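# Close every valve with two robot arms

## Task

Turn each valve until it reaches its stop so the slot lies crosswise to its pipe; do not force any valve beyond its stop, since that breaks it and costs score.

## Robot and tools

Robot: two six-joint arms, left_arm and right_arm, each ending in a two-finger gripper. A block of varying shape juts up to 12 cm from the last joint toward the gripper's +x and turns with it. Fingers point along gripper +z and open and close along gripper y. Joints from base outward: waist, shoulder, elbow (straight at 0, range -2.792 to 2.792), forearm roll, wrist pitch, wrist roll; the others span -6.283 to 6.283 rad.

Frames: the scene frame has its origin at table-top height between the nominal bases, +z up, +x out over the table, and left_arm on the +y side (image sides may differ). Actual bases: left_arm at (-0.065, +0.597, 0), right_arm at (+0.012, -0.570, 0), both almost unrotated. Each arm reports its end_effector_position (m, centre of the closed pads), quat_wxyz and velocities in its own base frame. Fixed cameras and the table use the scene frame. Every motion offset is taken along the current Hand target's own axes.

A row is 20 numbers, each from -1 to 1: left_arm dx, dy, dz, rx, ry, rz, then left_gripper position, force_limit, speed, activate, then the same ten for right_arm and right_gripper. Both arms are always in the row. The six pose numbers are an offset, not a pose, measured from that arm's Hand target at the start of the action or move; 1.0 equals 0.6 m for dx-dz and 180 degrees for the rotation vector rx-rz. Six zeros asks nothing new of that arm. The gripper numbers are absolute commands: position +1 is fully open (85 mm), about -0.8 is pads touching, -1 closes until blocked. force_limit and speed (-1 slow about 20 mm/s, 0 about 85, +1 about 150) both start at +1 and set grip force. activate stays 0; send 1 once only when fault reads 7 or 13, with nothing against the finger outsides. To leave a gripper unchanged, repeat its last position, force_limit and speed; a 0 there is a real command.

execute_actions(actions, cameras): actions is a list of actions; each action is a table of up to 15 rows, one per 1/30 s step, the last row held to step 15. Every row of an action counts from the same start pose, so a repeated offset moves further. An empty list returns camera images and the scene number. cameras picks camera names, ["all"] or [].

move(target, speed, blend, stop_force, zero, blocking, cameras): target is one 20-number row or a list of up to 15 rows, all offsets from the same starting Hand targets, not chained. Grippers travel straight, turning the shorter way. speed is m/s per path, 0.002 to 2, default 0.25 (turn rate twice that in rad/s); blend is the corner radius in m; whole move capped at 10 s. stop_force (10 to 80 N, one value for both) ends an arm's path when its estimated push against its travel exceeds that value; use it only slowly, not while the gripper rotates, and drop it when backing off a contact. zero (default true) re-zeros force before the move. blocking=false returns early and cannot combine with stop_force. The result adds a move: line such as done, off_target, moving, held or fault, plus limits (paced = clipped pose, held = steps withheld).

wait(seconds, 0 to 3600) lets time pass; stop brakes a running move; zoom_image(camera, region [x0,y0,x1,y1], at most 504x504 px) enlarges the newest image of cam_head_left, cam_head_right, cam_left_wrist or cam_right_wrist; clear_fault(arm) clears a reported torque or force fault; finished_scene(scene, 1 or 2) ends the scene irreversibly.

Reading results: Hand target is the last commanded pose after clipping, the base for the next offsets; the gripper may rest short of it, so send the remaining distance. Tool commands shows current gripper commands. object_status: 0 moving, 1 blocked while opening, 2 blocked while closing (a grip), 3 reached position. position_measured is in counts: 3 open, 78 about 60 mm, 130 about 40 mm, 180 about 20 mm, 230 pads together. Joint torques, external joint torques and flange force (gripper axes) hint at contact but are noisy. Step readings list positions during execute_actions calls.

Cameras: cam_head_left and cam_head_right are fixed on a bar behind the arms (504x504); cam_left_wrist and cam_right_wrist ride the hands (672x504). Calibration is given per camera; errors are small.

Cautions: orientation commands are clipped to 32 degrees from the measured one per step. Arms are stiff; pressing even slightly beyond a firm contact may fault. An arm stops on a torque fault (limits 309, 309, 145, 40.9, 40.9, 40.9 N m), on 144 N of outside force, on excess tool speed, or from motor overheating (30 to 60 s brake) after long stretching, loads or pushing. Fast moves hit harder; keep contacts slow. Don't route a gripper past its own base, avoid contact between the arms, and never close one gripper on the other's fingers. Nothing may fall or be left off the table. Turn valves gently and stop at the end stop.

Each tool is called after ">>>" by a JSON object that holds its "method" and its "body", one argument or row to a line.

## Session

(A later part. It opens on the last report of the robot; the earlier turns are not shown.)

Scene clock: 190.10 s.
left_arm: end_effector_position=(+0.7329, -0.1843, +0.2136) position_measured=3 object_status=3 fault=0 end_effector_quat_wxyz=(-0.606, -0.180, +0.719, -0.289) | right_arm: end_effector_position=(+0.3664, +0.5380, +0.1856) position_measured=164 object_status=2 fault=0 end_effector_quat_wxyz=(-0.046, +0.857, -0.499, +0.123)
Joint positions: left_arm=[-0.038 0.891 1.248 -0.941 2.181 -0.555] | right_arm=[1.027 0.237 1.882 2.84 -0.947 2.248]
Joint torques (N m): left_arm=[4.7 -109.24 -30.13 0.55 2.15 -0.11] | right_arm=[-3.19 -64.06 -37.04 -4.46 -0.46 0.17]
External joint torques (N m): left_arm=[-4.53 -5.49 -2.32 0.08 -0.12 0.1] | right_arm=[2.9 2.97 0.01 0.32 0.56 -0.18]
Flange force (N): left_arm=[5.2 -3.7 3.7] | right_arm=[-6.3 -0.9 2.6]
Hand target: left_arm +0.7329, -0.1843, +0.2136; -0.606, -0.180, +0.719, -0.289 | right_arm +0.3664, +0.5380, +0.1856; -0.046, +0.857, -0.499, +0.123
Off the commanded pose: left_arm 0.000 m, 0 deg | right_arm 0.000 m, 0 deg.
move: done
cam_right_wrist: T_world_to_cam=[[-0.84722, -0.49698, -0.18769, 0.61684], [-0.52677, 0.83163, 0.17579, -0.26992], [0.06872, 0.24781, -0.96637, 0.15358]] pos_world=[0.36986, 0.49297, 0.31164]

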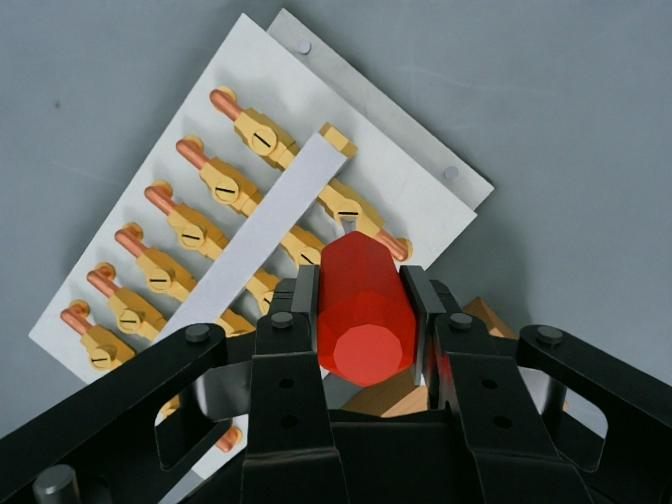

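>>> {"method": "move", "body": {
  "target": [0,0,0,0,0,0,1,1,1,0,0.0009,-0.0002,0.0075,0,0,0,-1,0,-1,0],
  "speed": 0.02,
  "stop_force": 10,
  "cameras": ["cam_right_wrist"]
}}

>>> {"method": "zoom_image", "body": {
  "camera": "cam_right_wrist",
  "region": [320, 195, 380, 240]
}}

Scene clock: 195.87 s.
left_arm: end_effector_position=(+0.7329, -0.1843, +0.2136) position_measured=3 object_status=3 fault=0 end_effector_quat_wxyz=(-0.606, -0.180, +0.719, -0.289) | right_arm: end_effector_position=(+0.3679, +0.5373, +0.1813) position_measured=164 object_status=2 fault=0 end_effector_quat_wxyz=(-0.046, +0.857, -0.499, +0.123)
Joint positions: left_arm=[-0.038 0.891 1.248 -0.941 2.181 -0.555] | right_arm=[1.024 0.241 1.886 2.838 -0.939 2.249]
Joint torques (N m): left_arm=[4.53 -109.28 -30.19 0.6 2.1 -0.15] | right_arm=[-3.38 -64.49 -36.82 -4.43 -0.49 0.24]
External joint torques (N m): left_arm=[-4.36 -5.31 -2.19 0.03 -0.07 0.13] | right_arm=[3.55 3.03 -0.15 0.32 0.6 -0.25]
Flange force (N): left_arm=[5.0 -3.4 3.6] | right_arm=[-7.2 -0.8 2.4]
Hand target: left_arm +0.7329, -0.1843, +0.2136; -0.606, -0.180, +0.719, -0.289 | right_arm +0.3679, +0.5373, +0.1813; -0.046, +0.857, -0.499, +0.123
Off the commanded pose: left_arm 0.000 m, 0 deg | right_arm 0.000 m, 0 deg.
move: done
cam_right_wrist: T_world_to_cam=[[-0.84723, -0.49696, -0.18769, 0.61702], [-0.52676, 0.83164, 0.1758, -0.2679], [0.06872, 0.24781, -0.96637, 0.14957]] pos_world=[0.37136, 0.49237, 0.30744]

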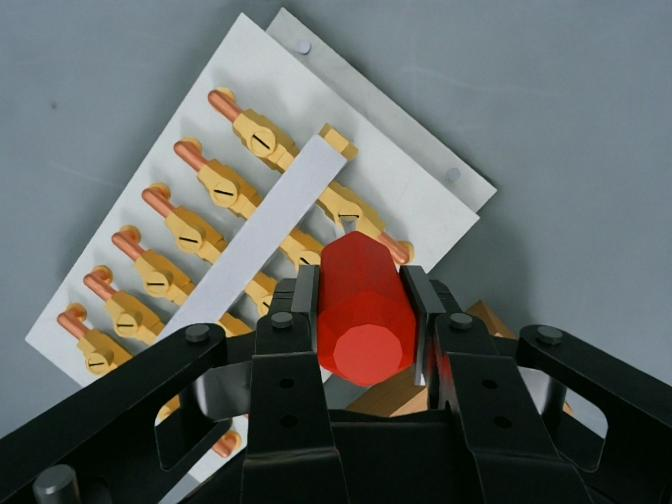

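Scaled by 8.400.

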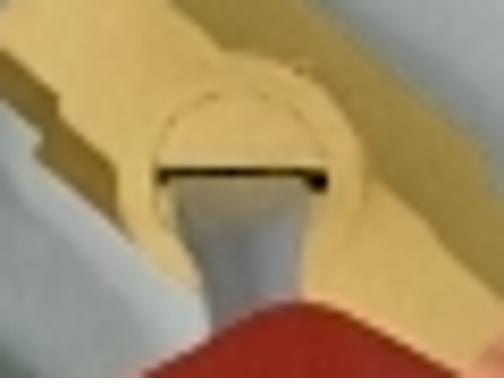

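>>> {"method": "move", "body": {
  "target": [0,0,0,0,0,0,1,1,1,0,0.0005,0,0.01,0,0,0,-1,0,-1,0],
  "speed": 0.01,
  "stop_force": 10,
  "cameras": ["cam_right_wrist"]
}}

>>> {"method": "zoom_image", "body": {
  "camera": "cam_right_wrist",
  "region": [332, 205, 368, 233]
}}

Scene clock: 200.23 s.
left_arm: end_effector_position=(+0.7329, -0.1843, +0.2136) position_measured=3 object_status=3 fault=0 end_effector_quat_wxyz=(-0.606, -0.180, +0.719, -0.289) | right_arm: end_effector_position=(+0.3695, +0.5369, +0.1760) position_measured=164 object_status=2 fault=0 end_effector_quat_wxyz=(-0.046, +0.857, -0.499, +0.122)
Joint positions: left_arm=[-0.038 0.891 1.248 -0.941 2.181 -0.555] | right_arm=[1.022 0.246 1.89 2.836 -0.929 2.25]
Joint torques (N m): left_arm=[4.48 -108.94 -30.22 0.56 2.17 -0.13] | right_arm=[-7.09 -49.57 -28.76 -4.95 0.57 0.25]
External joint torques (N m): left_arm=[-4.32 -5.55 -2.15 0.07 -0.14 0.12] | right_arm=[6.93 -12.33 -7.95 0.86 -0.47 -0.27]
Flange force (N): left_arm=[5.3 -3.1 4.0] | right_arm=[-4.7 2.9 -22.0]
Hand target: left_arm +0.7329, -0.1843, +0.2136; -0.606, -0.180, +0.719, -0.289 | right_arm +0.3695, +0.5369, +0.1760; -0.046, +0.857, -0.499, +0.122
Off the commanded pose: left_arm 0.000 m, 0 deg | right_arm 0.000 m, 0 deg.
move: contact (right_arm)
cam_right_wrist: T_world_to_cam=[[-0.84722, -0.49692, -0.18787, 0.61719], [-0.52677, 0.83161, 0.17591, -0.26579], [0.06882, 0.24799, -0.96631, 0.14419]] pos_world=[0.37296, 0.49197, 0.30204]

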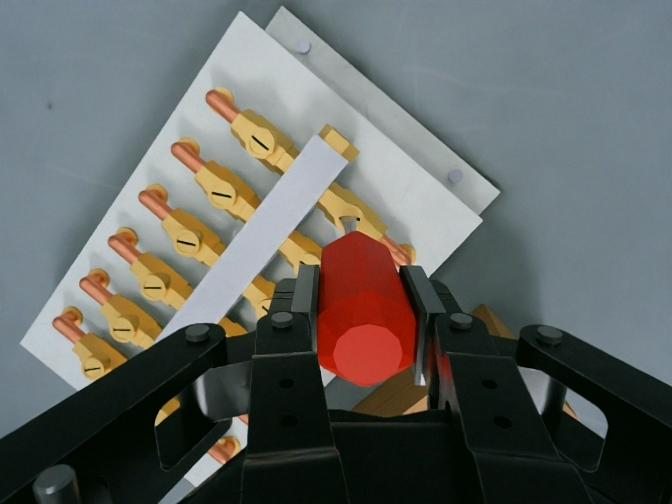

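Scaled by 14.000.

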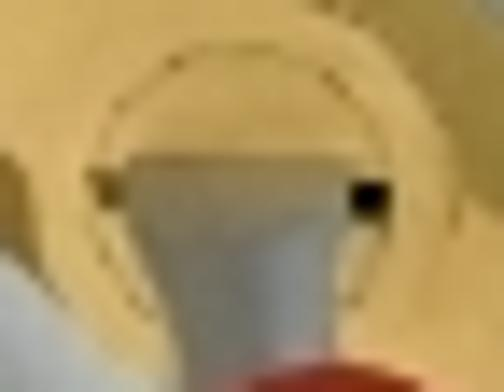

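>>> {"method": "move", "body": {
  "target": [
    [0,0,0,0,0,0,1,1,1,0,0,0,-0.0025,0,0,0,-1,0,-1,0],
    [0,0,0,0,0,0,1,1,1,0,-0.0013,0,-0.0025,0,0,0,-1,0,-1,0]
  ],
  "speed": 0.02
}}

>>> {"method": "move", "body": {
  "target": [0,0,0,0,0,0,1,1,1,0,0,0,0.008,0,0,0,-1,0,-1,0],
  "speed": 0.01,
  "stop_force": 10,
  "cameras": ["cam_right_wrist"]
}}

>>> {"method": "zoom_image", "body": {
  "camera": "cam_right_wrist",
  "region": [332, 205, 368, 233]
}}

Scene clock: 208.73 s.
left_arm: end_effector_position=(+0.7329, -0.1843, +0.2136) position_measured=3 object_status=3 fault=0 end_effector_quat_wxyz=(-0.606, -0.180, +0.719, -0.289) | right_arm: end_effector_position=(+0.3688, +0.5376, +0.1773) position_measured=164 object_status=2 fault=0 end_effector_quat_wxyz=(-0.046, +0.857, -0.498, +0.123)
Joint positions: left_arm=[-0.038 0.891 1.248 -0.941 2.181 -0.555] | right_arm=[1.023 0.245 1.888 2.837 -0.932 2.25]
Joint torques (N m): left_arm=[4.43 -109.17 -30.07 0.54 2.13 -0.12] | right_arm=[-3.43 -63.92 -36.78 -4.4 -0.48 0.17]
External joint torques (N m): left_arm=[-4.26 -5.19 -2.27 0.09 -0.11 0.11] | right_arm=[3.33 2.26 0.09 0.31 0.58 -0.18]
Flange force (N): left_arm=[4.8 -3.6 3.3] | right_arm=[-6.1 0.4 1.9]
Hand target: left_arm +0.7329, -0.1843, +0.2136; -0.606, -0.180, +0.719, -0.289 | right_arm +0.3688, +0.5376, +0.1773; -0.046, +0.857, -0.499, +0.122
Off the commanded pose: left_arm 0.000 m, 0 deg | right_arm 0.000 m, 0 deg.
move: done

Scene clock: 209.73 s.
left_arm: end_effector_position=(+0.7329, -0.1843, +0.2136) position_measured=3 object_status=3 fault=0 end_effector_quat_wxyz=(-0.606, -0.180, +0.719, -0.289) | right_arm: end_effector_position=(+0.3698, +0.5376, +0.1736) position_measured=164 object_status=2 fault=0 end_effector_quat_wxyz=(-0.046, +0.857, -0.499, +0.122)
Joint positions: left_arm=[-0.038 0.891 1.248 -0.941 2.181 -0.555] | right_arm=[1.022 0.249 1.891 2.835 -0.925 2.251]
Joint torques (N m): left_arm=[4.66 -108.96 -30.17 0.53 2.13 -0.16] | right_arm=[-8.85 -49.6 -27.9 -5.56 -0.07 0.31]
External joint torques (N m): left_arm=[-4.52 -5.33 -2.14 0.09 -0.11 0.15] | right_arm=[8.77 -12.77 -8.93 1.45 0.17 -0.33]
Flange force (N): left_arm=[5.0 -3.4 4.0] | right_arm=[-7.4 3.0 -23.0]
Hand target: left_arm +0.7329, -0.1843, +0.2136; -0.606, -0.180, +0.719, -0.289 | right_arm +0.3698, +0.5376, +0.1736; -0.046, +0.857, -0.499, +0.122 (not the last commanded pose)
Off the commanded pose: left_arm 0.000 m, 0 deg | right_arm 0.001 m, 0 deg.
move: contact (right_arm)
cam_right_wrist: T_world_to_cam=[[-0.84723, -0.49684, -0.18805, 0.61731], [-0.52675, 0.83159, 0.17604, -0.26575], [0.06892, 0.2482, -0.96625, 0.14154]] pos_world=[0.37326, 0.49257, 0.29964]

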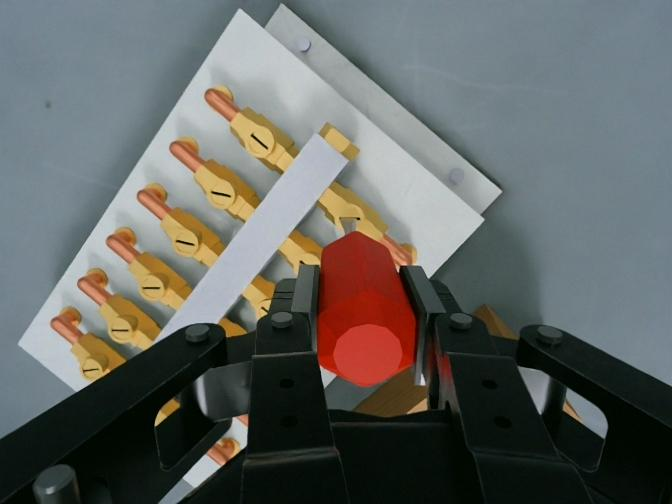

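Scaled by 14.000.

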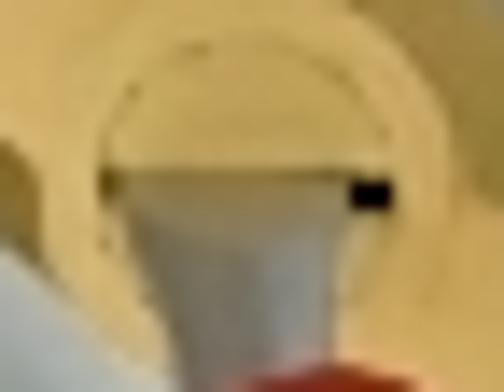

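>>> {"method": "move", "body": {
  "target": [
    [0,0,0,0,0,0,1,1,1,0,0,0,-0.0013,0,0,0,-1,0,-1,0],
    [0,0,0,0,0,0,1,1,1,0,-0.0001,0.0001,-0.0013,0,0,-0.0278,-1,0,-1,0],
    [0,0,0,0,0,0,1,1,1,0,-0.0002,0.0002,-0.0013,0,0,-0.0556,-1,0,-1,0]
  ],
  "speed": [0.02,0.05,0.05],
  "cameras": ["cam_right_wrist"]
}}

>>> {"method": "zoom_image", "body": {
  "camera": "cam_right_wrist",
  "region": [320, 195, 380, 240]
}}

Scene clock: 218.93 s.
left_arm: end_effector_position=(+0.7329, -0.1843, +0.2136) position_measured=3 object_status=3 fault=0 end_effector_quat_wxyz=(-0.606, -0.180, +0.719, -0.289) | right_arm: end_effector_position=(+0.3694, +0.5377, +0.1743) position_measured=164 object_status=2 fault=0 end_effector_quat_wxyz=(-0.035, +0.897, -0.422, +0.126)
Joint positions: left_arm=[-0.038 0.891 1.248 -0.941 2.181 -0.555] | right_arm=[1.022 0.248 1.89 2.836 -0.926 2.077]
Joint torques (N m): left_arm=[4.46 -109.29 -30.22 0.52 2.13 -0.14] | right_arm=[-1.45 -65.5 -37.18 -4.91 -0.37 -0.91]
External joint torques (N m): left_arm=[-4.31 -5.01 -2.06 0.11 -0.11 0.13] | right_arm=[1.42 3.34 0.44 0.82 0.48 0.9]
Flange force (N): left_arm=[4.7 -3.3 3.7] | right_arm=[-5.5 -1.5 3.9]
Hand target: left_arm +0.7329, -0.1843, +0.2136; -0.606, -0.180, +0.719, -0.289 | right_arm +0.3694, +0.5376, +0.1743; -0.035, +0.897, -0.422, +0.126
Off the commanded pose: left_arm 0.000 m, 0 deg | right_arm 0.000 m, 0 deg.
move: done
cam_right_wrist: T_world_to_cam=[[-0.75237, -0.63985, -0.1566, 0.65351], [-0.65835, 0.73854, 0.14539, -0.16217], [0.02263, 0.21249, -0.9769, 0.18041]] pos_world=[0.38084, 0.49959, 0.30216]

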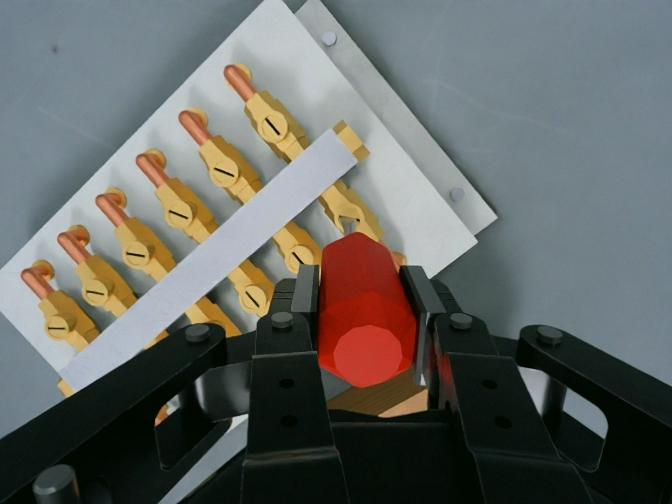

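Scaled by 8.400.

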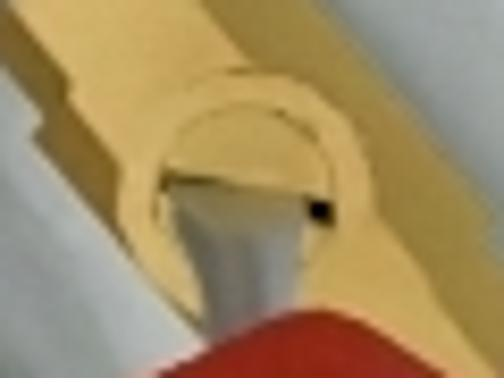

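>>> {"method": "move", "body": {
  "target": [
    [0,0,0,0,0,0,1,1,1,0,-0.0002,0.0002,0,0,0,-0.0556,-1,0,-1,0],
    [0,0,0,0,0,0,1,1,1,0,-0.0004,0.0005,0,0,0,-0.111,-1,0,-1,0]
  ],
  "speed": [0.08,0.08],
  "cameras": ["cam_right_wrist"]
}}

>>> {"method": "zoom_image", "body": {
  "camera": "cam_right_wrist",
  "region": [320, 195, 380, 240]
}}

Scene clock: 226.13 s.
left_arm: end_effector_position=(+0.7329, -0.1843, +0.2136) position_measured=3 object_status=3 fault=0 end_effector_quat_wxyz=(-0.606, -0.180, +0.719, -0.289) | right_arm: end_effector_position=(+0.3691, +0.5376, +0.1742) position_measured=164 object_status=2 fault=0 end_effector_quat_wxyz=(-0.013, +0.957, -0.260, +0.130)
Joint positions: left_arm=[-0.038 0.891 1.248 -0.941 2.181 -0.555] | right_arm=[1.023 0.248 1.891 2.835 -0.926 1.729]
Joint torques (N m): left_arm=[4.7 -109.17 -30.1 0.57 2.16 -0.12] | right_arm=[-3.24 -55.02 -28.83 -4.6 -1.72 -1.12]
External joint torques (N m): left_arm=[-4.56 -5.32 -2.29 0.05 -0.14 0.11] | right_arm=[3.08 -7.31 -8.06 0.48 1.86 1.11]
Flange force (N): left_arm=[5.0 -3.8 3.6] | right_arm=[-3.4 -4.9 -11.0]
Hand target: left_arm +0.7329, -0.1843, +0.2136; -0.606, -0.180, +0.719, -0.289 | right_arm +0.3691, +0.5376, +0.1742; -0.013, +0.957, -0.260, +0.130
Off the commanded pose: left_arm 0.000 m, 0 deg | right_arm 0.000 m, 0 deg.
move: done
cam_right_wrist: T_world_to_cam=[[-0.49833, -0.86336, -0.07924, 0.6662], [-0.86562, 0.49033, 0.10136, 0.05527], [-0.04866, 0.1191, -0.99169, 0.25944]] pos_world=[0.39245, 0.51717, 0.30447]

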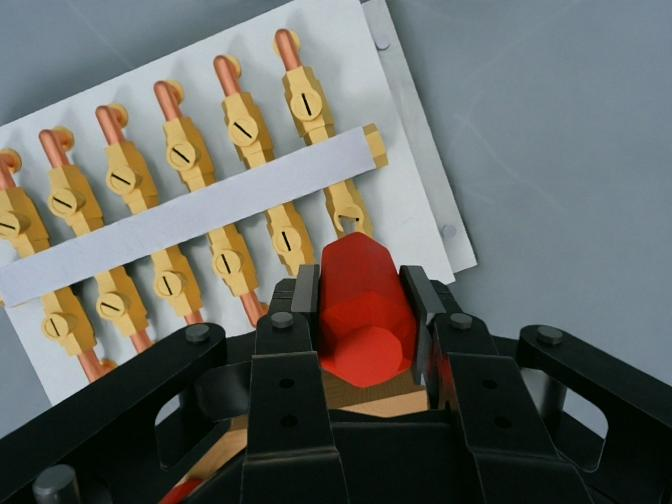

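Scaled by 8.400.

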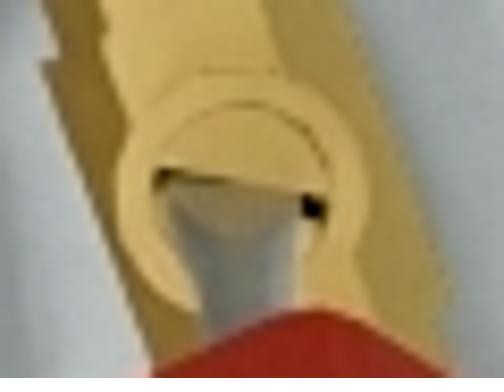

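>>> {"method": "move", "body": {
  "target": [0,0,0,0,0,0,1,1,1,0,-0.0001,0.0003,-0.0003,0,0,-0.0556,-1,0,-1,0],
  "speed": 0.08
}}

>>> {"method": "move", "body": {
  "target": [0,0,0,0,0,0,1,1,1,0,0,0.0001,0,0,0,-0.0222,-1,0,-1,0],
  "speed": 0.08,
  "cameras": ["cam_right_wrist"]
}}

>>> {"method": "zoom_image", "body": {
  "camera": "cam_right_wrist",
  "region": [320, 195, 380, 240]
}}

Scene clock: 232.00 s.
left_arm: end_effector_position=(+0.7329, -0.1843, +0.2136) position_measured=3 object_status=3 fault=0 end_effector_quat_wxyz=(-0.606, -0.180, +0.719, -0.289) | right_arm: end_effector_position=(+0.3689, +0.5375, +0.1743) position_measured=164 object_status=2 fault=0 end_effector_quat_wxyz=(-0.001, +0.976, -0.175, +0.131)
Joint positions: left_arm=[-0.038 0.891 1.248 -0.941 2.181 -0.555] | right_arm=[1.023 0.248 1.891 2.835 -0.926 1.554]
Joint torques (N m): left_arm=[4.51 -109.3 -30.2 0.53 2.12 -0.14] | right_arm=[-2.52 -58.34 -29.4 -4.68 -2.84 -1.24]
External joint torques (N m): left_arm=[-4.38 -4.77 -2.09 0.09 -0.11 0.12] | right_arm=[2.55 -3.83 -7.3 0.59 2.98 1.24]
Flange force (N): left_arm=[4.4 -3.6 3.4] | right_arm=[-2.6 -8.0 -4.8]
Hand target: left_arm +0.7329, -0.1843, +0.2136; -0.606, -0.180, +0.719, -0.289 | right_arm +0.3689, +0.5375, +0.1743; -0.001, +0.976, -0.175, +0.131
Off the commanded pose: left_arm 0.000 m, 0 deg | right_arm 0.000 m, 0 deg.
move: done

Scene clock: 232.77 s.
left_arm: end_effector_position=(+0.7329, -0.1843, +0.2136) position_measured=3 object_status=3 fault=0 end_effector_quat_wxyz=(-0.606, -0.180, +0.719, -0.289) | right_arm: end_effector_position=(+0.3688, +0.5375, +0.1743) position_measured=164 object_status=2 fault=0 end_effector_quat_wxyz=(+0.003, +0.981, -0.141, +0.131)
Joint positions: left_arm=[-0.038 0.891 1.248 -0.941 2.181 -0.555] | right_arm=[1.023 0.248 1.891 2.835 -0.926 1.484]
Joint torques (N m): left_arm=[4.28 -109.61 -30.25 0.56 2.11 -0.15] | right_arm=[-2.96 -57.29 -28.5 -4.77 -3.08 -1.15]
External joint torques (N m): left_arm=[-4.11 -5.01 -2.17 0.07 -0.08 0.14] | right_arm=[3.03 -4.91 -8.39 0.67 3.24 1.15]
Flange force (N): left_arm=[4.7 -3.4 3.2] | right_arm=[-2.0 -8.7 -6.5]
Hand target: left_arm +0.7329, -0.1843, +0.2136; -0.606, -0.180, +0.719, -0.289 | right_arm +0.3689, +0.5375, +0.1743; +0.003, +0.981, -0.141, +0.131
Off the commanded pose: left_arm 0.000 m, 0 deg | right_arm 0.000 m, 0 deg.
move: done
cam_right_wrist: T_world_to_cam=[[-0.2828, -0.95901, -0.01783, 0.62713], [-0.95597, 0.28029, 0.08696, 0.20381], [-0.07839, 0.04164, -0.99605, 0.31289]] pos_world=[0.39672, 0.53128, 0.30512]

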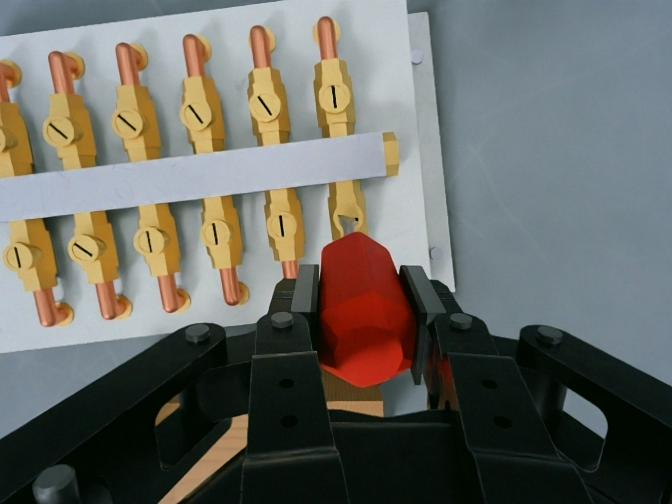

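Scaled by 8.400.

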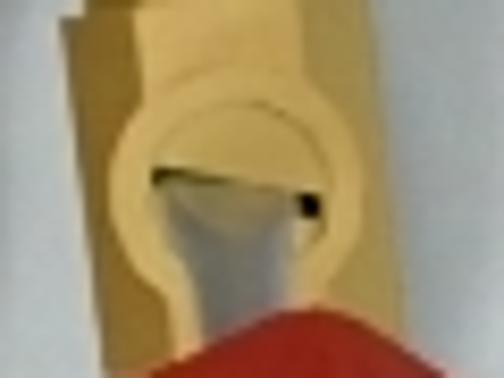

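>>> {"method": "move", "body": {
  "target": [0,0,0,0,0,0,1,1,1,0,0,-0.0002,-0.0003,0,0,-0.0444,-1,0,-1,0],
  "speed": 0.08
}}

>>> {"method": "move", "body": {
  "target": [0,0,0,0,0,0,1,1,1,0,0,0,0,0,0,-0.0167,-1,0,-1,0],
  "speed": 0.05
}}

>>> {"method": "move", "body": {
  "target": [0,0,0,0,0,0,1,1,1,0,0,0,0,0,0,-0.0083,-1,0,-1,0],
  "speed": 0.05,
  "cameras": ["cam_right_wrist"]
}}

>>> {"method": "zoom_image", "body": {
  "camera": "cam_right_wrist",
  "region": [320, 195, 380, 240]
}}

Scene clock: 241.23 s.
left_arm: end_effector_position=(+0.7329, -0.1843, +0.2136) position_measured=3 object_status=3 fault=0 end_effector_quat_wxyz=(-0.606, -0.180, +0.719, -0.289) | right_arm: end_effector_position=(+0.3689, +0.5376, +0.1745) position_measured=164 object_status=2 fault=0 end_effector_quat_wxyz=(+0.012, +0.989, -0.072, +0.130)
Joint positions: left_arm=[-0.038 0.891 1.248 -0.941 2.181 -0.555] | right_arm=[1.023 0.248 1.891 2.835 -0.927 1.345]
Joint torques (N m): left_arm=[4.46 -109.27 -30.21 0.56 2.13 -0.11] | right_arm=[-1.34 -63.43 -33.51 -5.02 -2.23 -1.3]
External joint torques (N m): left_arm=[-4.29 -4.92 -2.06 0.06 -0.11 0.1] | right_arm=[1.38 1.6 -3.14 0.95 2.39 1.3]
Flange force (N): left_arm=[4.6 -3.4 3.5] | right_arm=[-1.4 -7.9 3.0]
Hand target: left_arm +0.7329, -0.1843, +0.2136; -0.606, -0.180, +0.719, -0.289 | right_arm +0.3689, +0.5376, +0.1745; +0.012, +0.989, -0.073, +0.130
Off the commanded pose: left_arm 0.000 m, 0 deg | right_arm 0.000 m, 0 deg.
move: done

Scene clock: 242.07 s.
left_arm: end_effector_position=(+0.7329, -0.1843, +0.2136) position_measured=3 object_status=3 fault=0 end_effector_quat_wxyz=(-0.606, -0.180, +0.719, -0.289) | right_arm: end_effector_position=(+0.3688, +0.5376, +0.1745) position_measured=164 object_status=2 fault=0 end_effector_quat_wxyz=(+0.016, +0.990, -0.047, +0.130)
Joint positions: left_arm=[-0.038 0.891 1.248 -0.941 2.181 -0.555] | right_arm=[1.023 0.248 1.891 2.836 -0.927 1.292]
Joint torques (N m): left_arm=[4.3 -109.36 -30.18 0.61 2.14 -0.12] | right_arm=[-2.1 -60.47 -31.81 -5 -2.12 -1.33]
External joint torques (N m): left_arm=[-4.11 -5.23 -2.23 0.02 -0.11 0.11] | right_arm=[2.11 -1.94 -4.92 0.92 2.28 1.33]
Flange force (N): left_arm=[4.9 -3.4 3.3] | right_arm=[-1.4 -6.9 -2.3]
Hand target: left_arm +0.7329, -0.1843, +0.2136; -0.606, -0.180, +0.719, -0.289 | right_arm +0.3689, +0.5376, +0.1745; +0.016, +0.990, -0.047, +0.130
Off the commanded pose: left_arm 0.000 m, 0 deg | right_arm 0.000 m, 0 deg.
move: done

Scene clock: 242.63 s.
left_arm: end_effector_position=(+0.7329, -0.1843, +0.2136) position_measured=3 object_status=3 fault=0 end_effector_quat_wxyz=(-0.606, -0.180, +0.719, -0.289) | right_arm: end_effector_position=(+0.3689, +0.5376, +0.1745) position_measured=164 object_status=2 fault=0 end_effector_quat_wxyz=(+0.017, +0.991, -0.034, +0.130)
Joint positions: left_arm=[-0.038 0.891 1.248 -0.941 2.181 -0.555] | right_arm=[1.023 0.248 1.891 2.836 -0.927 1.266]
Joint torques (N m): left_arm=[4.65 -109.42 -30.24 0.57 2.15 -0.15] | right_arm=[-2.62 -58.58 -30.42 -5.05 -2.2 -1.25]
External joint torques (N m): left_arm=[-4.49 -4.4 -1.95 0.06 -0.13 0.14] | right_arm=[2.59 -3.52 -6.3 0.97 2.36 1.26]
Flange force (N): left_arm=[4.0 -3.7 3.5] | right_arm=[-0.9 -7.5 -5.0]
Hand target: left_arm +0.7329, -0.1843, +0.2136; -0.606, -0.180, +0.719, -0.289 | right_arm +0.3689, +0.5376, +0.1745; +0.017, +0.991, -0.034, +0.130
Off the commanded pose: left_arm 0.000 m, 0 deg | right_arm 0.000 m, 0 deg.
move: done
cam_right_wrist: T_world_to_cam=[[-0.07605, -0.99636, 0.03857, 0.56123], [-0.99314, 0.07913, 0.08611, 0.32585], [-0.08885, -0.03175, -0.99554, 0.35634]] pos_world=[0.39795, 0.54472, 0.30505]

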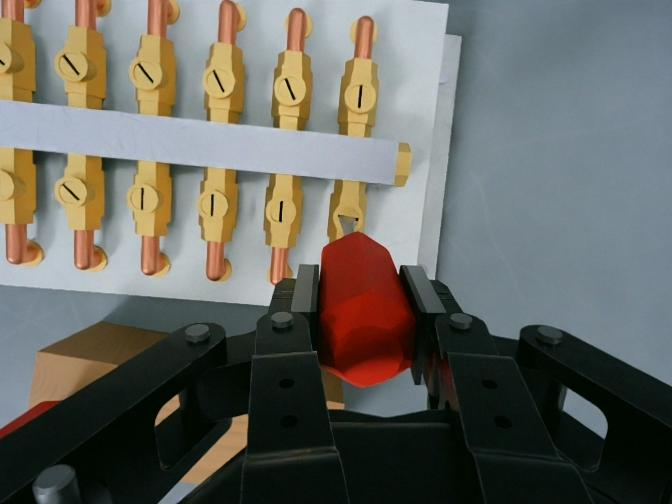

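Scaled by 8.400.

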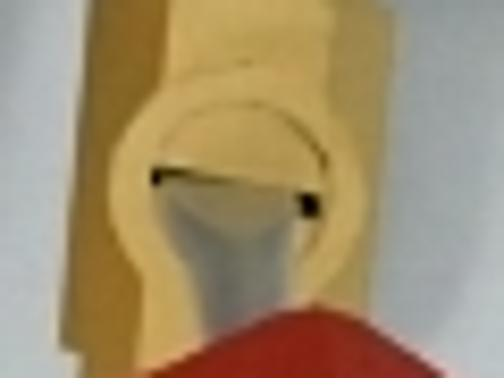

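>>> {"method": "move", "body": {
  "target": [0,0,0,0,0,0,1,1,1,0,0,-0.0001,-0.0004,0,0,-0.0139,-1,0,-1,0],
  "speed": 0.05
}}

>>> {"method": "move", "body": {
  "target": [0,0,0,0,0,0,1,1,1,0,0,0,0,0,0,-0.0083,-1,0,-1,0],
  "speed": 0.05
}}

>>> {"method": "move", "body": {
  "target": [0,0,0,0,0,0,1,1,1,0,0,0,0,0,0,-0.0056,-1,0,-1,0],
  "speed": 0.05
}}

Scene clock: 249.50 s.
left_arm: end_effector_position=(+0.7329, -0.1843, +0.2136) position_measured=3 object_status=3 fault=0 end_effector_quat_wxyz=(-0.606, -0.180, +0.719, -0.289) | right_arm: end_effector_position=(+0.3688, +0.5376, +0.1747) position_measured=164 object_status=2 fault=0 end_effector_quat_wxyz=(+0.020, +0.991, -0.012, +0.129)
Joint positions: left_arm=[-0.038 0.891 1.248 -0.941 2.181 -0.555] | right_arm=[1.023 0.247 1.891 2.836 -0.927 1.223]
Joint torques (N m): left_arm=[4.55 -109.11 -30.2 0.58 2.15 -0.14] | right_arm=[-0.67 -69.37 -36.38 -5.27 -2.8 -1.29]
External joint torques (N m): left_arm=[-4.38 -5.47 -2.2 0.05 -0.13 0.12] | right_arm=[0.8 7.36 -0.34 1.19 2.97 1.29]
Flange force (N): left_arm=[5.2 -3.3 3.9] | right_arm=[-0.4 -10.2 11.9]
Hand target: left_arm +0.7329, -0.1843, +0.2136; -0.606, -0.180, +0.719, -0.289 | right_arm +0.3688, +0.5377, +0.1747; +0.020, +0.991, -0.012, +0.129
Off the commanded pose: left_arm 0.000 m, 0 deg | right_arm 0.000 m, 0 deg.
move: done

Scene clock: 250.07 s.
left_arm: end_effector_position=(+0.7329, -0.1843, +0.2136) position_measured=3 object_status=3 fault=0 end_effector_quat_wxyz=(-0.606, -0.180, +0.719, -0.289) | right_arm: end_effector_position=(+0.3688, +0.5377, +0.1747) position_measured=164 object_status=2 fault=0 end_effector_quat_wxyz=(+0.022, +0.991, +0.001, +0.129)
Joint positions: left_arm=[-0.038 0.891 1.248 -0.941 2.181 -0.555] | right_arm=[1.023 0.247 1.891 2.836 -0.927 1.197]
Joint torques (N m): left_arm=[4.37 -109.29 -30.18 0.56 2.15 -0.11] | right_arm=[-0.72 -69.82 -36.89 -5.14 -2.55 -1.22]
External joint torques (N m): left_arm=[-4.23 -5.19 -2.2 0.07 -0.13 0.1] | right_arm=[0.68 7.82 0.22 1.07 2.71 1.23]
Flange force (N): left_arm=[4.9 -3.4 3.5] | right_arm=[-0.3 -9.9 12.4]
Hand target: left_arm +0.7329, -0.1843, +0.2136; -0.606, -0.180, +0.719, -0.289 | right_arm +0.3688, +0.5377, +0.1747; +0.022, +0.991, +0.001, +0.129
Off the commanded pose: left_arm 0.000 m, 0 deg | right_arm 0.000 m, 0 deg.
move: done

Scene clock: 250.57 s.
left_arm: end_effector_position=(+0.7329, -0.1843, +0.2136) position_measured=3 object_status=3 fault=0 end_effector_quat_wxyz=(-0.606, -0.180, +0.719, -0.289) | right_arm: end_effector_position=(+0.3688, +0.5377, +0.1747) position_measured=164 object_status=2 fault=0 end_effector_quat_wxyz=(+0.023, +0.991, +0.010, +0.129)
Joint positions: left_arm=[-0.038 0.891 1.248 -0.941 2.181 -0.555] | right_arm=[1.023 0.247 1.891 2.836 -0.927 1.179]
Joint torques (N m): left_arm=[4.65 -109.16 -30.22 0.57 2.13 -0.19] | right_arm=[-0.57 -68.78 -36.32 -5.17 -2.61 -1.29]
External joint torques (N m): left_arm=[-4.49 -5.24 -2.11 0.05 -0.11 0.18] | right_arm=[0.59 6.45 -0.55 1.08 2.79 1.29]
Flange force (N): left_arm=[4.9 -3.3 3.9] | right_arm=[0.1 -9.3 10.6]
Hand target: left_arm +0.7329, -0.1843, +0.2136; -0.606, -0.180, +0.719, -0.289 | right_arm +0.3688, +0.5377, +0.1747; +0.023, +0.991, +0.010, +0.129
Off the commanded pose: left_arm 0.000 m, 0 deg | right_arm 0.000 m, 0 deg.
move: done

>>> {"method": "move", "body": {
  "target": [0,0,0,0,0,0,1,1,1,0,0,-0.0002,0.0002,0,0,-0.0056,-1,0,-1,0],
  "speed": 0.05
}}

>>> {"method": "move", "body": {
  "target": [0,0,0,0,0,0,1,1,1,0,0,0,0,0,0,-0.0056,-1,0,-1,0],
  "speed": 0.05,
  "cameras": ["cam_right_wrist"]
}}

>>> {"method": "zoom_image", "body": {
  "camera": "cam_right_wrist",
  "region": [320, 195, 380, 240]
}}

Scene clock: 254.93 s.
left_arm: end_effector_position=(+0.7329, -0.1843, +0.2136) position_measured=3 object_status=3 fault=0 end_effector_quat_wxyz=(-0.606, -0.180, +0.719, -0.289) | right_arm: end_effector_position=(+0.3689, +0.5378, +0.1747) position_measured=164 object_status=2 fault=0 end_effector_quat_wxyz=(+0.024, +0.991, +0.018, +0.129)
Joint positions: left_arm=[-0.038 0.891 1.248 -0.941 2.181 -0.555] | right_arm=[1.023 0.248 1.891 2.836 -0.927 1.162]
Joint torques (N m): left_arm=[4.58 -109.2 -30.27 0.55 2.15 -0.14] | right_arm=[-0.89 -64.29 -34.15 -5.16 -2.12 -1.47]
External joint torques (N m): left_arm=[-4.46 -5.2 -2.08 0.07 -0.13 0.13] | right_arm=[0.82 2.1 -2.58 1.08 2.28 1.48]
Flange force (N): left_arm=[4.9 -3.4 3.9] | right_arm=[0.2 -7.5 3.9]
Hand target: left_arm +0.7329, -0.1843, +0.2136; -0.606, -0.180, +0.719, -0.289 | right_arm +0.3688, +0.5378, +0.1746; +0.024, +0.991, +0.018, +0.129
Off the commanded pose: left_arm 0.000 m, 0 deg | right_arm 0.000 m, 0 deg.
move: done

Scene clock: 255.43 s.
left_arm: end_effector_position=(+0.7329, -0.1843, +0.2136) position_measured=3 object_status=3 fault=0 end_effector_quat_wxyz=(-0.606, -0.180, +0.719, -0.289) | right_arm: end_effector_position=(+0.3688, +0.5378, +0.1746) position_measured=164 object_status=2 fault=0 end_effector_quat_wxyz=(+0.025, +0.991, +0.027, +0.128)
Joint positions: left_arm=[-0.038 0.891 1.248 -0.941 2.181 -0.555] | right_arm=[1.023 0.248 1.891 2.836 -0.927 1.144]
Joint torques (N m): left_arm=[4.52 -109.48 -30.23 0.56 2.13 -0.16] | right_arm=[-0.72 -61.7 -33.78 -5.1 -1.11 -1.54]
External joint torques (N m): left_arm=[-4.37 -4.35 -1.98 0.07 -0.12 0.15] | right_arm=[0.69 -0.04 -2.97 1.02 1.29 1.55]
Flange force (N): left_arm=[3.9 -3.7 3.2] | right_arm=[0.1 -5.8 -0.2]
Hand target: left_arm +0.7329, -0.1843, +0.2136; -0.606, -0.180, +0.719, -0.289 | right_arm +0.3688, +0.5378, +0.1746; +0.025, +0.991, +0.027, +0.128
Off the commanded pose: left_arm 0.000 m, 0 deg | right_arm 0.000 m, 0 deg.
move: done
cam_right_wrist: T_world_to_cam=[[0.04223, -0.99666, 0.06988, 0.51249], [-0.99523, -0.03581, 0.09069, 0.38758], [-0.08789, -0.07338, -0.99342, 0.37813]] pos_world=[0.39733, 0.55241, 0.30467]

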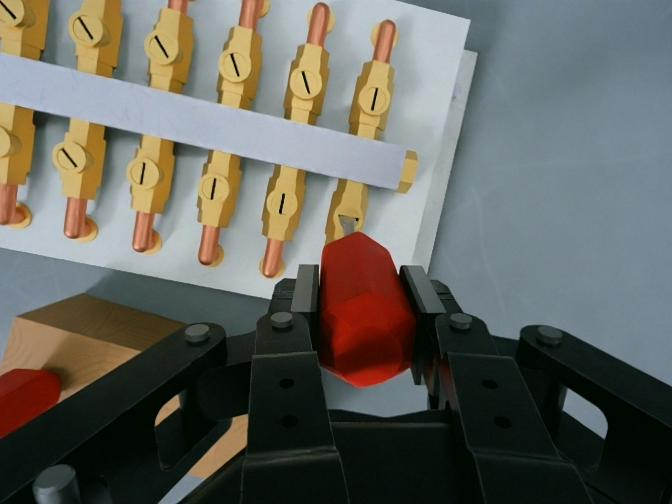

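Scaled by 8.400.

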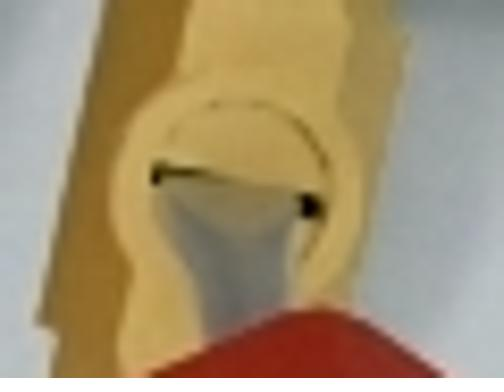

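>>> {"method": "move", "body": {
  "target": [0,0,0,0,0,0,1,1,1,0,0,0,0,0,0,-0.0035,-1,0,-1,0],
  "speed": 0.05
}}

>>> {"method": "move", "body": {
  "target": [0,0,0,0,0,0,1,1,1,0,0,0,0,0,0,-0.0035,-1,0,-1,0],
  "speed": 0.05
}}

Scene clock: 259.33 s.
left_arm: end_effector_position=(+0.7329, -0.1843, +0.2136) position_measured=3 object_status=3 fault=0 end_effector_quat_wxyz=(-0.606, -0.180, +0.719, -0.289) | right_arm: end_effector_position=(+0.3688, +0.5378, +0.1746) position_measured=164 object_status=2 fault=0 end_effector_quat_wxyz=(+0.026, +0.991, +0.033, +0.128)
Joint positions: left_arm=[-0.038 0.891 1.248 -0.941 2.181 -0.555] | right_arm=[1.023 0.248 1.891 2.836 -0.927 1.133]
Joint torques (N m): left_arm=[4.7 -109.42 -30.24 0.54 2.17 -0.18] | right_arm=[-0.78 -61.01 -33.28 -5.02 -1.21 -1.61]
External joint torques (N m): left_arm=[-4.58 -4.81 -2.05 0.07 -0.15 0.16] | right_arm=[0.71 -1.01 -3.43 0.95 1.39 1.61]
Flange force (N): left_arm=[4.4 -3.6 3.7] | right_arm=[0.0 -5.3 -1.3]
Hand target: left_arm +0.7329, -0.1843, +0.2136; -0.606, -0.180, +0.719, -0.289 | right_arm +0.3688, +0.5378, +0.1746; +0.026, +0.991, +0.033, +0.128
Off the commanded pose: left_arm 0.000 m, 0 deg | right_arm 0.000 m, 0 deg.
move: done

Scene clock: 259.83 s.
left_arm: end_effector_position=(+0.7329, -0.1843, +0.2136) position_measured=3 object_status=3 fault=0 end_effector_quat_wxyz=(-0.606, -0.180, +0.719, -0.289) | right_arm: end_effector_position=(+0.3688, +0.5378, +0.1746) position_measured=164 object_status=2 fault=0 end_effector_quat_wxyz=(+0.027, +0.991, +0.038, +0.128)
Joint positions: left_arm=[-0.038 0.891 1.248 -0.941 2.181 -0.555] | right_arm=[1.023 0.248 1.891 2.836 -0.927 1.122]
Joint torques (N m): left_arm=[4.35 -109.19 -30.27 0.6 2.15 -0.17] | right_arm=[-1.38 -60.74 -33.4 -5.33 -1.06 -1.61]
External joint torques (N m): left_arm=[-4.2 -5.42 -2.16 0.03 -0.13 0.15] | right_arm=[1.51 -1.04 -3.46 1.24 1.25 1.61]
Flange force (N): left_arm=[5.1 -3.1 3.8] | right_arm=[-0.8 -6.1 -2.0]
Hand target: left_arm +0.7329, -0.1843, +0.2136; -0.606, -0.180, +0.719, -0.289 | right_arm +0.3688, +0.5378, +0.1746; +0.027, +0.991, +0.038, +0.128
Off the commanded pose: left_arm 0.000 m, 0 deg | right_arm 0.000 m, 0 deg.
move: done

>>> {"method": "move", "body": {
  "target": [0,0,0,0,0,0,1,1,1,0,0,0,0,0,0,-0.004,-1,0,-1,0],
  "speed": 0.05
}}

>>> {"method": "move", "body": {
  "target": [0,0,0,0,0,0,1,1,1,0,0,0,0,0,0,-0.003,-1,0,-1,0],
  "speed": 0.05,
  "cameras": ["cam_right_wrist"]
}}

>>> {"method": "zoom_image", "body": {
  "camera": "cam_right_wrist",
  "region": [320, 195, 380, 240]
}}

Scene clock: 263.03 s.
left_arm: end_effector_position=(+0.7329, -0.1843, +0.2136) position_measured=3 object_status=3 fault=0 end_effector_quat_wxyz=(-0.606, -0.180, +0.719, -0.289) | right_arm: end_effector_position=(+0.3688, +0.5378, +0.1746) position_measured=164 object_status=2 fault=0 end_effector_quat_wxyz=(+0.027, +0.990, +0.044, +0.128)
Joint positions: left_arm=[-0.038 0.891 1.248 -0.941 2.181 -0.555] | right_arm=[1.023 0.248 1.891 2.836 -0.927 1.109]
Joint torques (N m): left_arm=[4.47 -108.98 -30.27 0.56 2.12 -0.14] | right_arm=[-1.27 -59.94 -32.45 -5.26 -1.2 -1.75]
External joint torques (N m): left_arm=[-4.33 -5.26 -2.01 0.06 -0.09 0.13] | right_arm=[1.07 -2.4 -4.35 1.17 1.37 1.76]
Flange force (N): left_arm=[5.0 -3.1 4.0] | right_arm=[-0.1 -5.4 -3.5]
Hand target: left_arm +0.7329, -0.1843, +0.2136; -0.606, -0.180, +0.719, -0.289 | right_arm +0.3688, +0.5378, +0.1746; +0.027, +0.990, +0.044, +0.128
Off the commanded pose: left_arm 0.000 m, 0 deg | right_arm 0.000 m, 0 deg.
move: done

Scene clock: 263.53 s.
left_arm: end_effector_position=(+0.7329, -0.1843, +0.2136) position_measured=3 object_status=3 fault=0 end_effector_quat_wxyz=(-0.606, -0.180, +0.719, -0.289) | right_arm: end_effector_position=(+0.3688, +0.5378, +0.1746) position_measured=164 object_status=2 fault=0 end_effector_quat_wxyz=(+0.028, +0.990, +0.049, +0.128)
Joint positions: left_arm=[-0.038 0.891 1.248 -0.941 2.181 -0.555] | right_arm=[1.023 0.248 1.891 2.836 -0.927 1.1]
Joint torques (N m): left_arm=[4.33 -109.22 -30.3 0.53 2.17 -0.15] | right_arm=[-1.75 -59.82 -32.9 -5.47 -0.99 -1.77]
External joint torques (N m): left_arm=[-4.16 -5.77 -2.24 0.1 -0.14 0.14] | right_arm=[1.63 -2.32 -3.96 1.38 1.18 1.78]
Flange force (N): left_arm=[5.5 -2.9 4.0] | right_arm=[-1.1 -5.6 -3.8]
Hand target: left_arm +0.7329, -0.1843, +0.2136; -0.606, -0.180, +0.719, -0.289 | right_arm +0.3688, +0.5378, +0.1746; +0.028, +0.990, +0.049, +0.128
Off the commanded pose: left_arm 0.000 m, 0 deg | right_arm 0.000 m, 0 deg.
move: done
cam_right_wrist: T_world_to_cam=[[0.08467, -0.99311, 0.08105, 0.49292], [-0.99266, -0.07702, 0.09326, 0.40825], [-0.08637, -0.08835, -0.99234, 0.3854]] pos_world=[0.3968, 0.55502, 0.30442]

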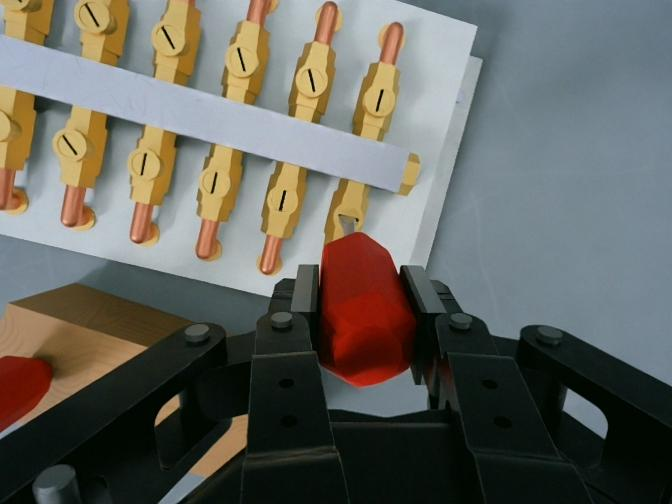

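Scaled by 8.400.

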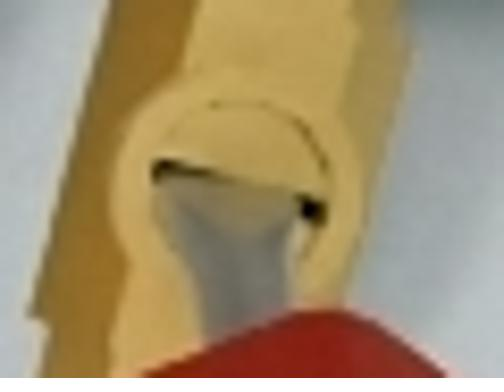

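>>> {"method": "move", "body": {
  "target": [
    [0,0,0,0,0,0,1,1,1,0,0,0,0,0,0,0.03,-1,0,-1,0],
    [0,0,0,0,0,0,1,1,1,0,0,0,-0.015,0,0,0.03,-1,0,-1,0],
    [0,0,0,0,0,0,1,1,1,0,0.0185,-0.0584,-0.035,0,0,0.586,-1,0,-1,0],
    [0,0,0,0,0,0,1,1,1,0,0.0185,-0.0584,-0.0187,0,0,0.586,-1,0,-1,0]
  ],
  "speed": [0.08,0.05,0.25,0.1],
  "blend": [0,0.004,0.005,0],
  "cameras": ["cam_right_wrist"]
}}

>>> {"method": "zoom_image", "body": {
  "camera": "cam_right_wrist",
  "region": [320, 195, 380, 240]
}}

Scene clock: 283.30 s.
left_arm: end_effector_position=(+0.7329, -0.1843, +0.2136) position_measured=3 object_status=3 fault=0 end_effector_quat_wxyz=(-0.606, -0.180, +0.719, -0.289) | right_arm: end_effector_position=(+0.3735, +0.5743, +0.1859) position_measured=164 object_status=2 fault=0 end_effector_quat_wxyz=(+0.085, -0.638, +0.759, -0.100)
Joint positions: left_arm=[-0.038 0.891 1.248 -0.941 2.181 -0.555] | right_arm=[1.046 0.287 1.814 2.842 -0.968 2.95]
Joint torques (N m): left_arm=[4.23 -109.24 -30.25 0.49 2.09 -0.17] | right_arm=[-3.29 -69.66 -36.89 -4.5 -0.45 0.22]
External joint torques (N m): left_arm=[-4.08 -5.17 -2.09 0.14 -0.06 0.15] | right_arm=[3.25 3.16 -0.44 0.35 0.51 -0.24]
Flange force (N): left_arm=[4.9 -3.0 3.6] | right_arm=[-6.5 3.2 2.1]
Hand target: left_arm +0.7329, -0.1843, +0.2136; -0.606, -0.180, +0.719, -0.289 | right_arm +0.3735, +0.5742, +0.1859; +0.085, -0.638, +0.759, -0.100
Off the commanded pose: left_arm 0.000 m, 0 deg | right_arm 0.000 m, 0 deg.
move: done; blend cut to 0.0049 m at target 3
cam_right_wrist: T_world_to_cam=[[-0.95476, 0.1669, -0.24613, 0.31078], [0.07883, 0.94009, 0.33168, -0.61391], [0.28674, 0.29727, -0.91072, 0.02426]] pos_world=[0.33816, 0.51806, 0.30221]

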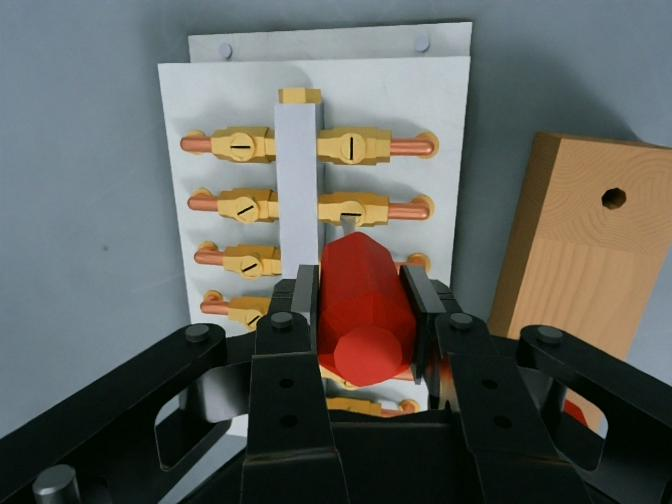

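Scaled by 8.400.

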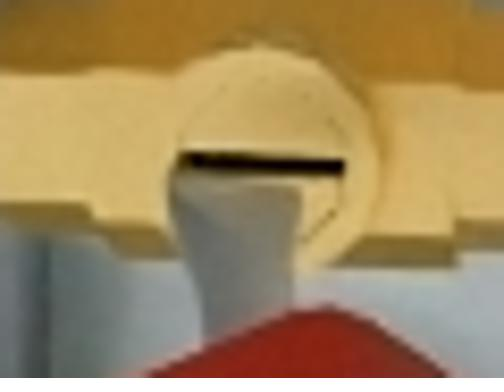

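>>> {"method": "move", "body": {
  "target": [0,0,0,0,0,0,1,1,1,0,-0.0018,0.0033,0.0073,0,0,-0.0356,-1,0,-1,0],
  "speed": 0.04,
  "cameras": ["cam_right_wrist"]
}}

>>> {"method": "zoom_image", "body": {
  "camera": "cam_right_wrist",
  "region": [320, 195, 380, 240]
}}

>>> {"method": "zoom_image", "body": {
  "camera": "cam_right_wrist",
  "region": [250, 100, 450, 200]
}}

Scene clock: 293.23 s.
left_arm: end_effector_position=(+0.7329, -0.1843, +0.2136) position_measured=3 object_status=3 fault=0 end_effector_quat_wxyz=(-0.606, -0.180, +0.719, -0.289) | right_arm: end_effector_position=(+0.3729, +0.5754, +0.1811) position_measured=164 object_status=2 fault=0 end_effector_quat_wxyz=(-0.079, +0.680, -0.722, +0.104)
Joint positions: left_arm=[-0.038 0.891 1.248 -0.941 2.181 -0.555] | right_arm=[1.048 0.292 1.817 2.84 -0.961 2.843]
Joint torques (N m): left_arm=[4.54 -109.56 -30.24 0.59 2.13 -0.13] | right_arm=[-3.24 -69.99 -37.15 -4.43 -0.51 0.25]
External joint torques (N m): left_arm=[-4.36 -5.09 -2.21 0.05 -0.11 0.12] | right_arm=[3.3 2.66 -0.22 0.27 0.58 -0.27]
Flange force (N): left_arm=[4.7 -3.6 3.4] | right_arm=[-5.7 2.9 1.9]
Hand target: left_arm +0.7329, -0.1843, +0.2136; -0.606, -0.180, +0.719, -0.289 | right_arm +0.3729, +0.5754, +0.1811; -0.079, +0.680, -0.722, +0.104
Off the commanded pose: left_arm 0.000 m, 0 deg | right_arm 0.000 m, 0 deg.
move: done
cam_right_wrist: T_world_to_cam=[[-0.96799, 0.05599, -0.24468, 0.37731], [-0.02186, 0.95229, 0.3044, -0.57787], [0.25005, 0.3, -0.92058, 0.03356]] pos_world=[0.3442, 0.51911, 0.29912]

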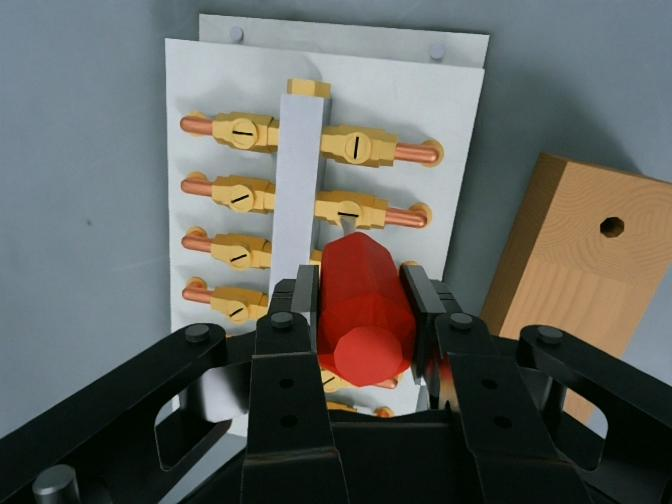

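Scaled by 8.400.

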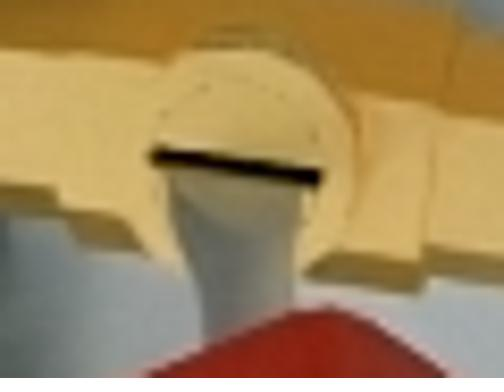

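Scaled by 2.520.

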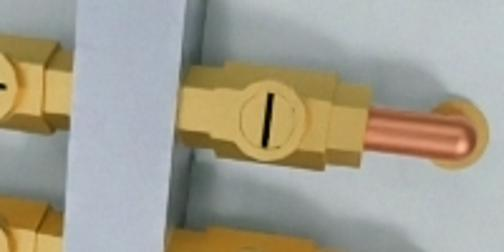

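>>> {"method": "move", "body": {
  "target": [0,0,0,0,0,0,1,1,1,0,0,0,0.0155,0,0,-0.011,-1,0,-1,0],
  "speed": 0.015,
  "stop_force": 10,
  "cameras": ["cam_right_wrist"]
}}

>>> {"method": "zoom_image", "body": {
  "camera": "cam_right_wrist",
  "region": [332, 205, 368, 233]
}}

Scene clock: 300.00 s.
left_arm: end_effector_position=(+0.7329, -0.1843, +0.2136) position_measured=3 object_status=3 fault=0 end_effector_quat_wxyz=(-0.606, -0.180, +0.719, -0.289) | right_arm: end_effector_position=(+0.3749, +0.5752, +0.1738) position_measured=164 object_status=2 fault=0 end_effector_quat_wxyz=(-0.078, +0.690, -0.712, +0.105)
Joint positions: left_arm=[-0.038 0.891 1.248 -0.941 2.181 -0.555] | right_arm=[1.045 0.3 1.822 2.838 -0.948 2.816]
Joint torques (N m): left_arm=[4.81 -109.29 -30.19 0.53 2.14 -0.16] | right_arm=[-6.72 -57.04 -29.32 -4.64 0.04 0.23]
External joint torques (N m): left_arm=[-4.68 -4.77 -2.03 0.09 -0.13 0.15] | right_arm=[6.43 -10.12 -7.5 0.55 0.02 -0.25]
Flange force (N): left_arm=[4.3 -3.7 3.8] | right_arm=[-4.3 3.6 -17.5]
Hand target: left_arm +0.7329, -0.1843, +0.2136; -0.606, -0.180, +0.719, -0.289 | right_arm +0.3749, +0.5751, +0.1738; -0.078, +0.690, -0.712, +0.105 (not the last commanded pose)
Off the commanded pose: left_arm 0.000 m, 0 deg | right_arm 0.002 m, 0 deg.
move: contact (right_arm)
cam_right_wrist: T_world_to_cam=[[-0.96941, 0.02734, -0.24391, 0.39434], [-0.04799, 0.95348, 0.2976, -0.56503], [0.24071, 0.3002, -0.923, 0.03021]] pos_world=[0.34789, 0.51889, 0.29222]

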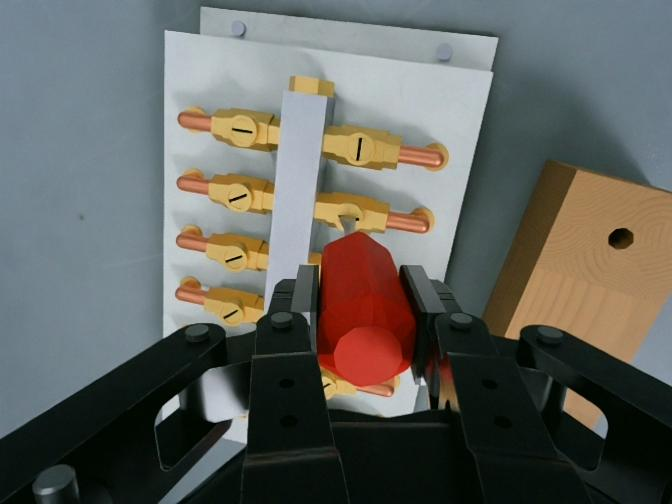

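Scaled by 14.000.

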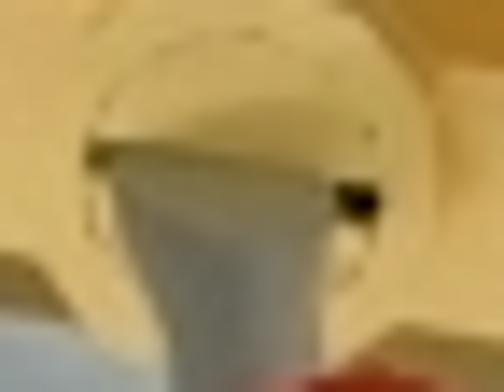

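>>> {"method": "move", "body": {
  "target": [
    [0,0,0,0,0,0,1,1,1,0,0,0,-0.0013,0,0,0,-1,0,-1,0],
    [0,0,0,0,0,0,1,1,1,0,-0.0005,0.0004,-0.0013,0,0,-0.25,-1,0,-1,0],
    [0,0,0,0,0,0,1,1,1,0,-0.0005,0.0010,-0.0013,0,0,-0.478,-1,0,-1,0]
  ],
  "speed": [0.05,0.15,0.15],
  "blend": [0,0.005,0],
  "cameras": ["cam_right_wrist"]
}}

>>> {"method": "zoom_image", "body": {
  "camera": "cam_right_wrist",
  "region": [320, 195, 380, 240]
}}

Scene clock: 314.97 s.
left_arm: end_effector_position=(+0.7329, -0.1843, +0.2136) position_measured=3 object_status=3 fault=0 end_effector_quat_wxyz=(-0.606, -0.180, +0.719, -0.289) | right_arm: end_effector_position=(+0.3741, +0.5755, +0.1743) position_measured=164 object_status=2 fault=0 end_effector_quat_wxyz=(+0.015, +0.990, -0.050, +0.130)
Joint positions: left_arm=[-0.038 0.891 1.248 -0.941 2.181 -0.555] | right_arm=[1.046 0.299 1.822 2.838 -0.949 1.315]
Joint torques (N m): left_arm=[4.38 -109.07 -30.19 0.55 2.16 -0.11] | right_arm=[-5.18 -51.35 -26.49 -3.33 0.64 -0.26]
External joint torques (N m): left_arm=[-4.24 -5.18 -2.1 0.07 -0.14 0.1] | right_arm=[5.35 -16.38 -10.71 -0.83 -0.49 0.26]
Flange force (N): left_arm=[4.9 -3.3 3.7] | right_arm=[-2.2 -1.2 -25.6]
Hand target: left_arm +0.7329, -0.1843, +0.2136; -0.606, -0.180, +0.719, -0.289 | right_arm +0.3741, +0.5755, +0.1744; +0.015, +0.990, -0.050, +0.130
Off the commanded pose: left_arm 0.000 m, 0 deg | right_arm 0.000 m, 0 deg.
move: done
cam_right_wrist: T_world_to_cam=[[-0.10688, -0.99381, 0.0302, 0.61091], [-0.99036, 0.1091, 0.08536, 0.30987], [-0.08813, -0.02079, -0.99589, 0.35126]] pos_world=[0.40313, 0.58063, 0.30491]

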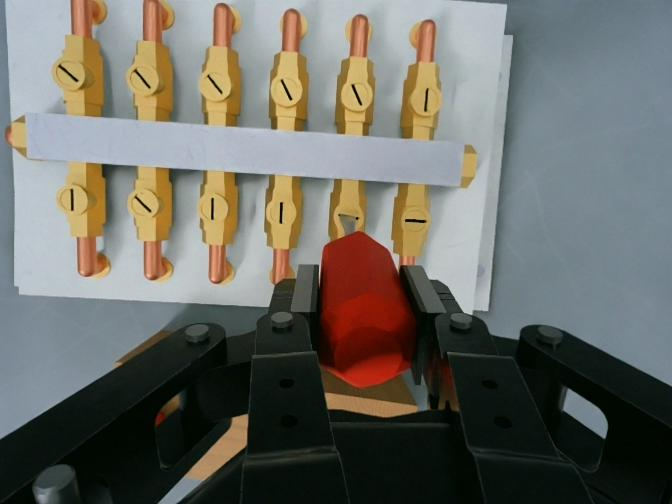

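Scaled by 8.400.

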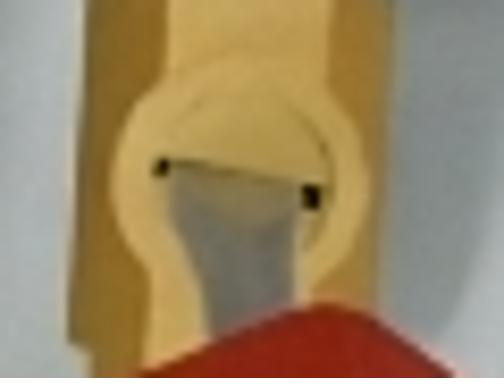

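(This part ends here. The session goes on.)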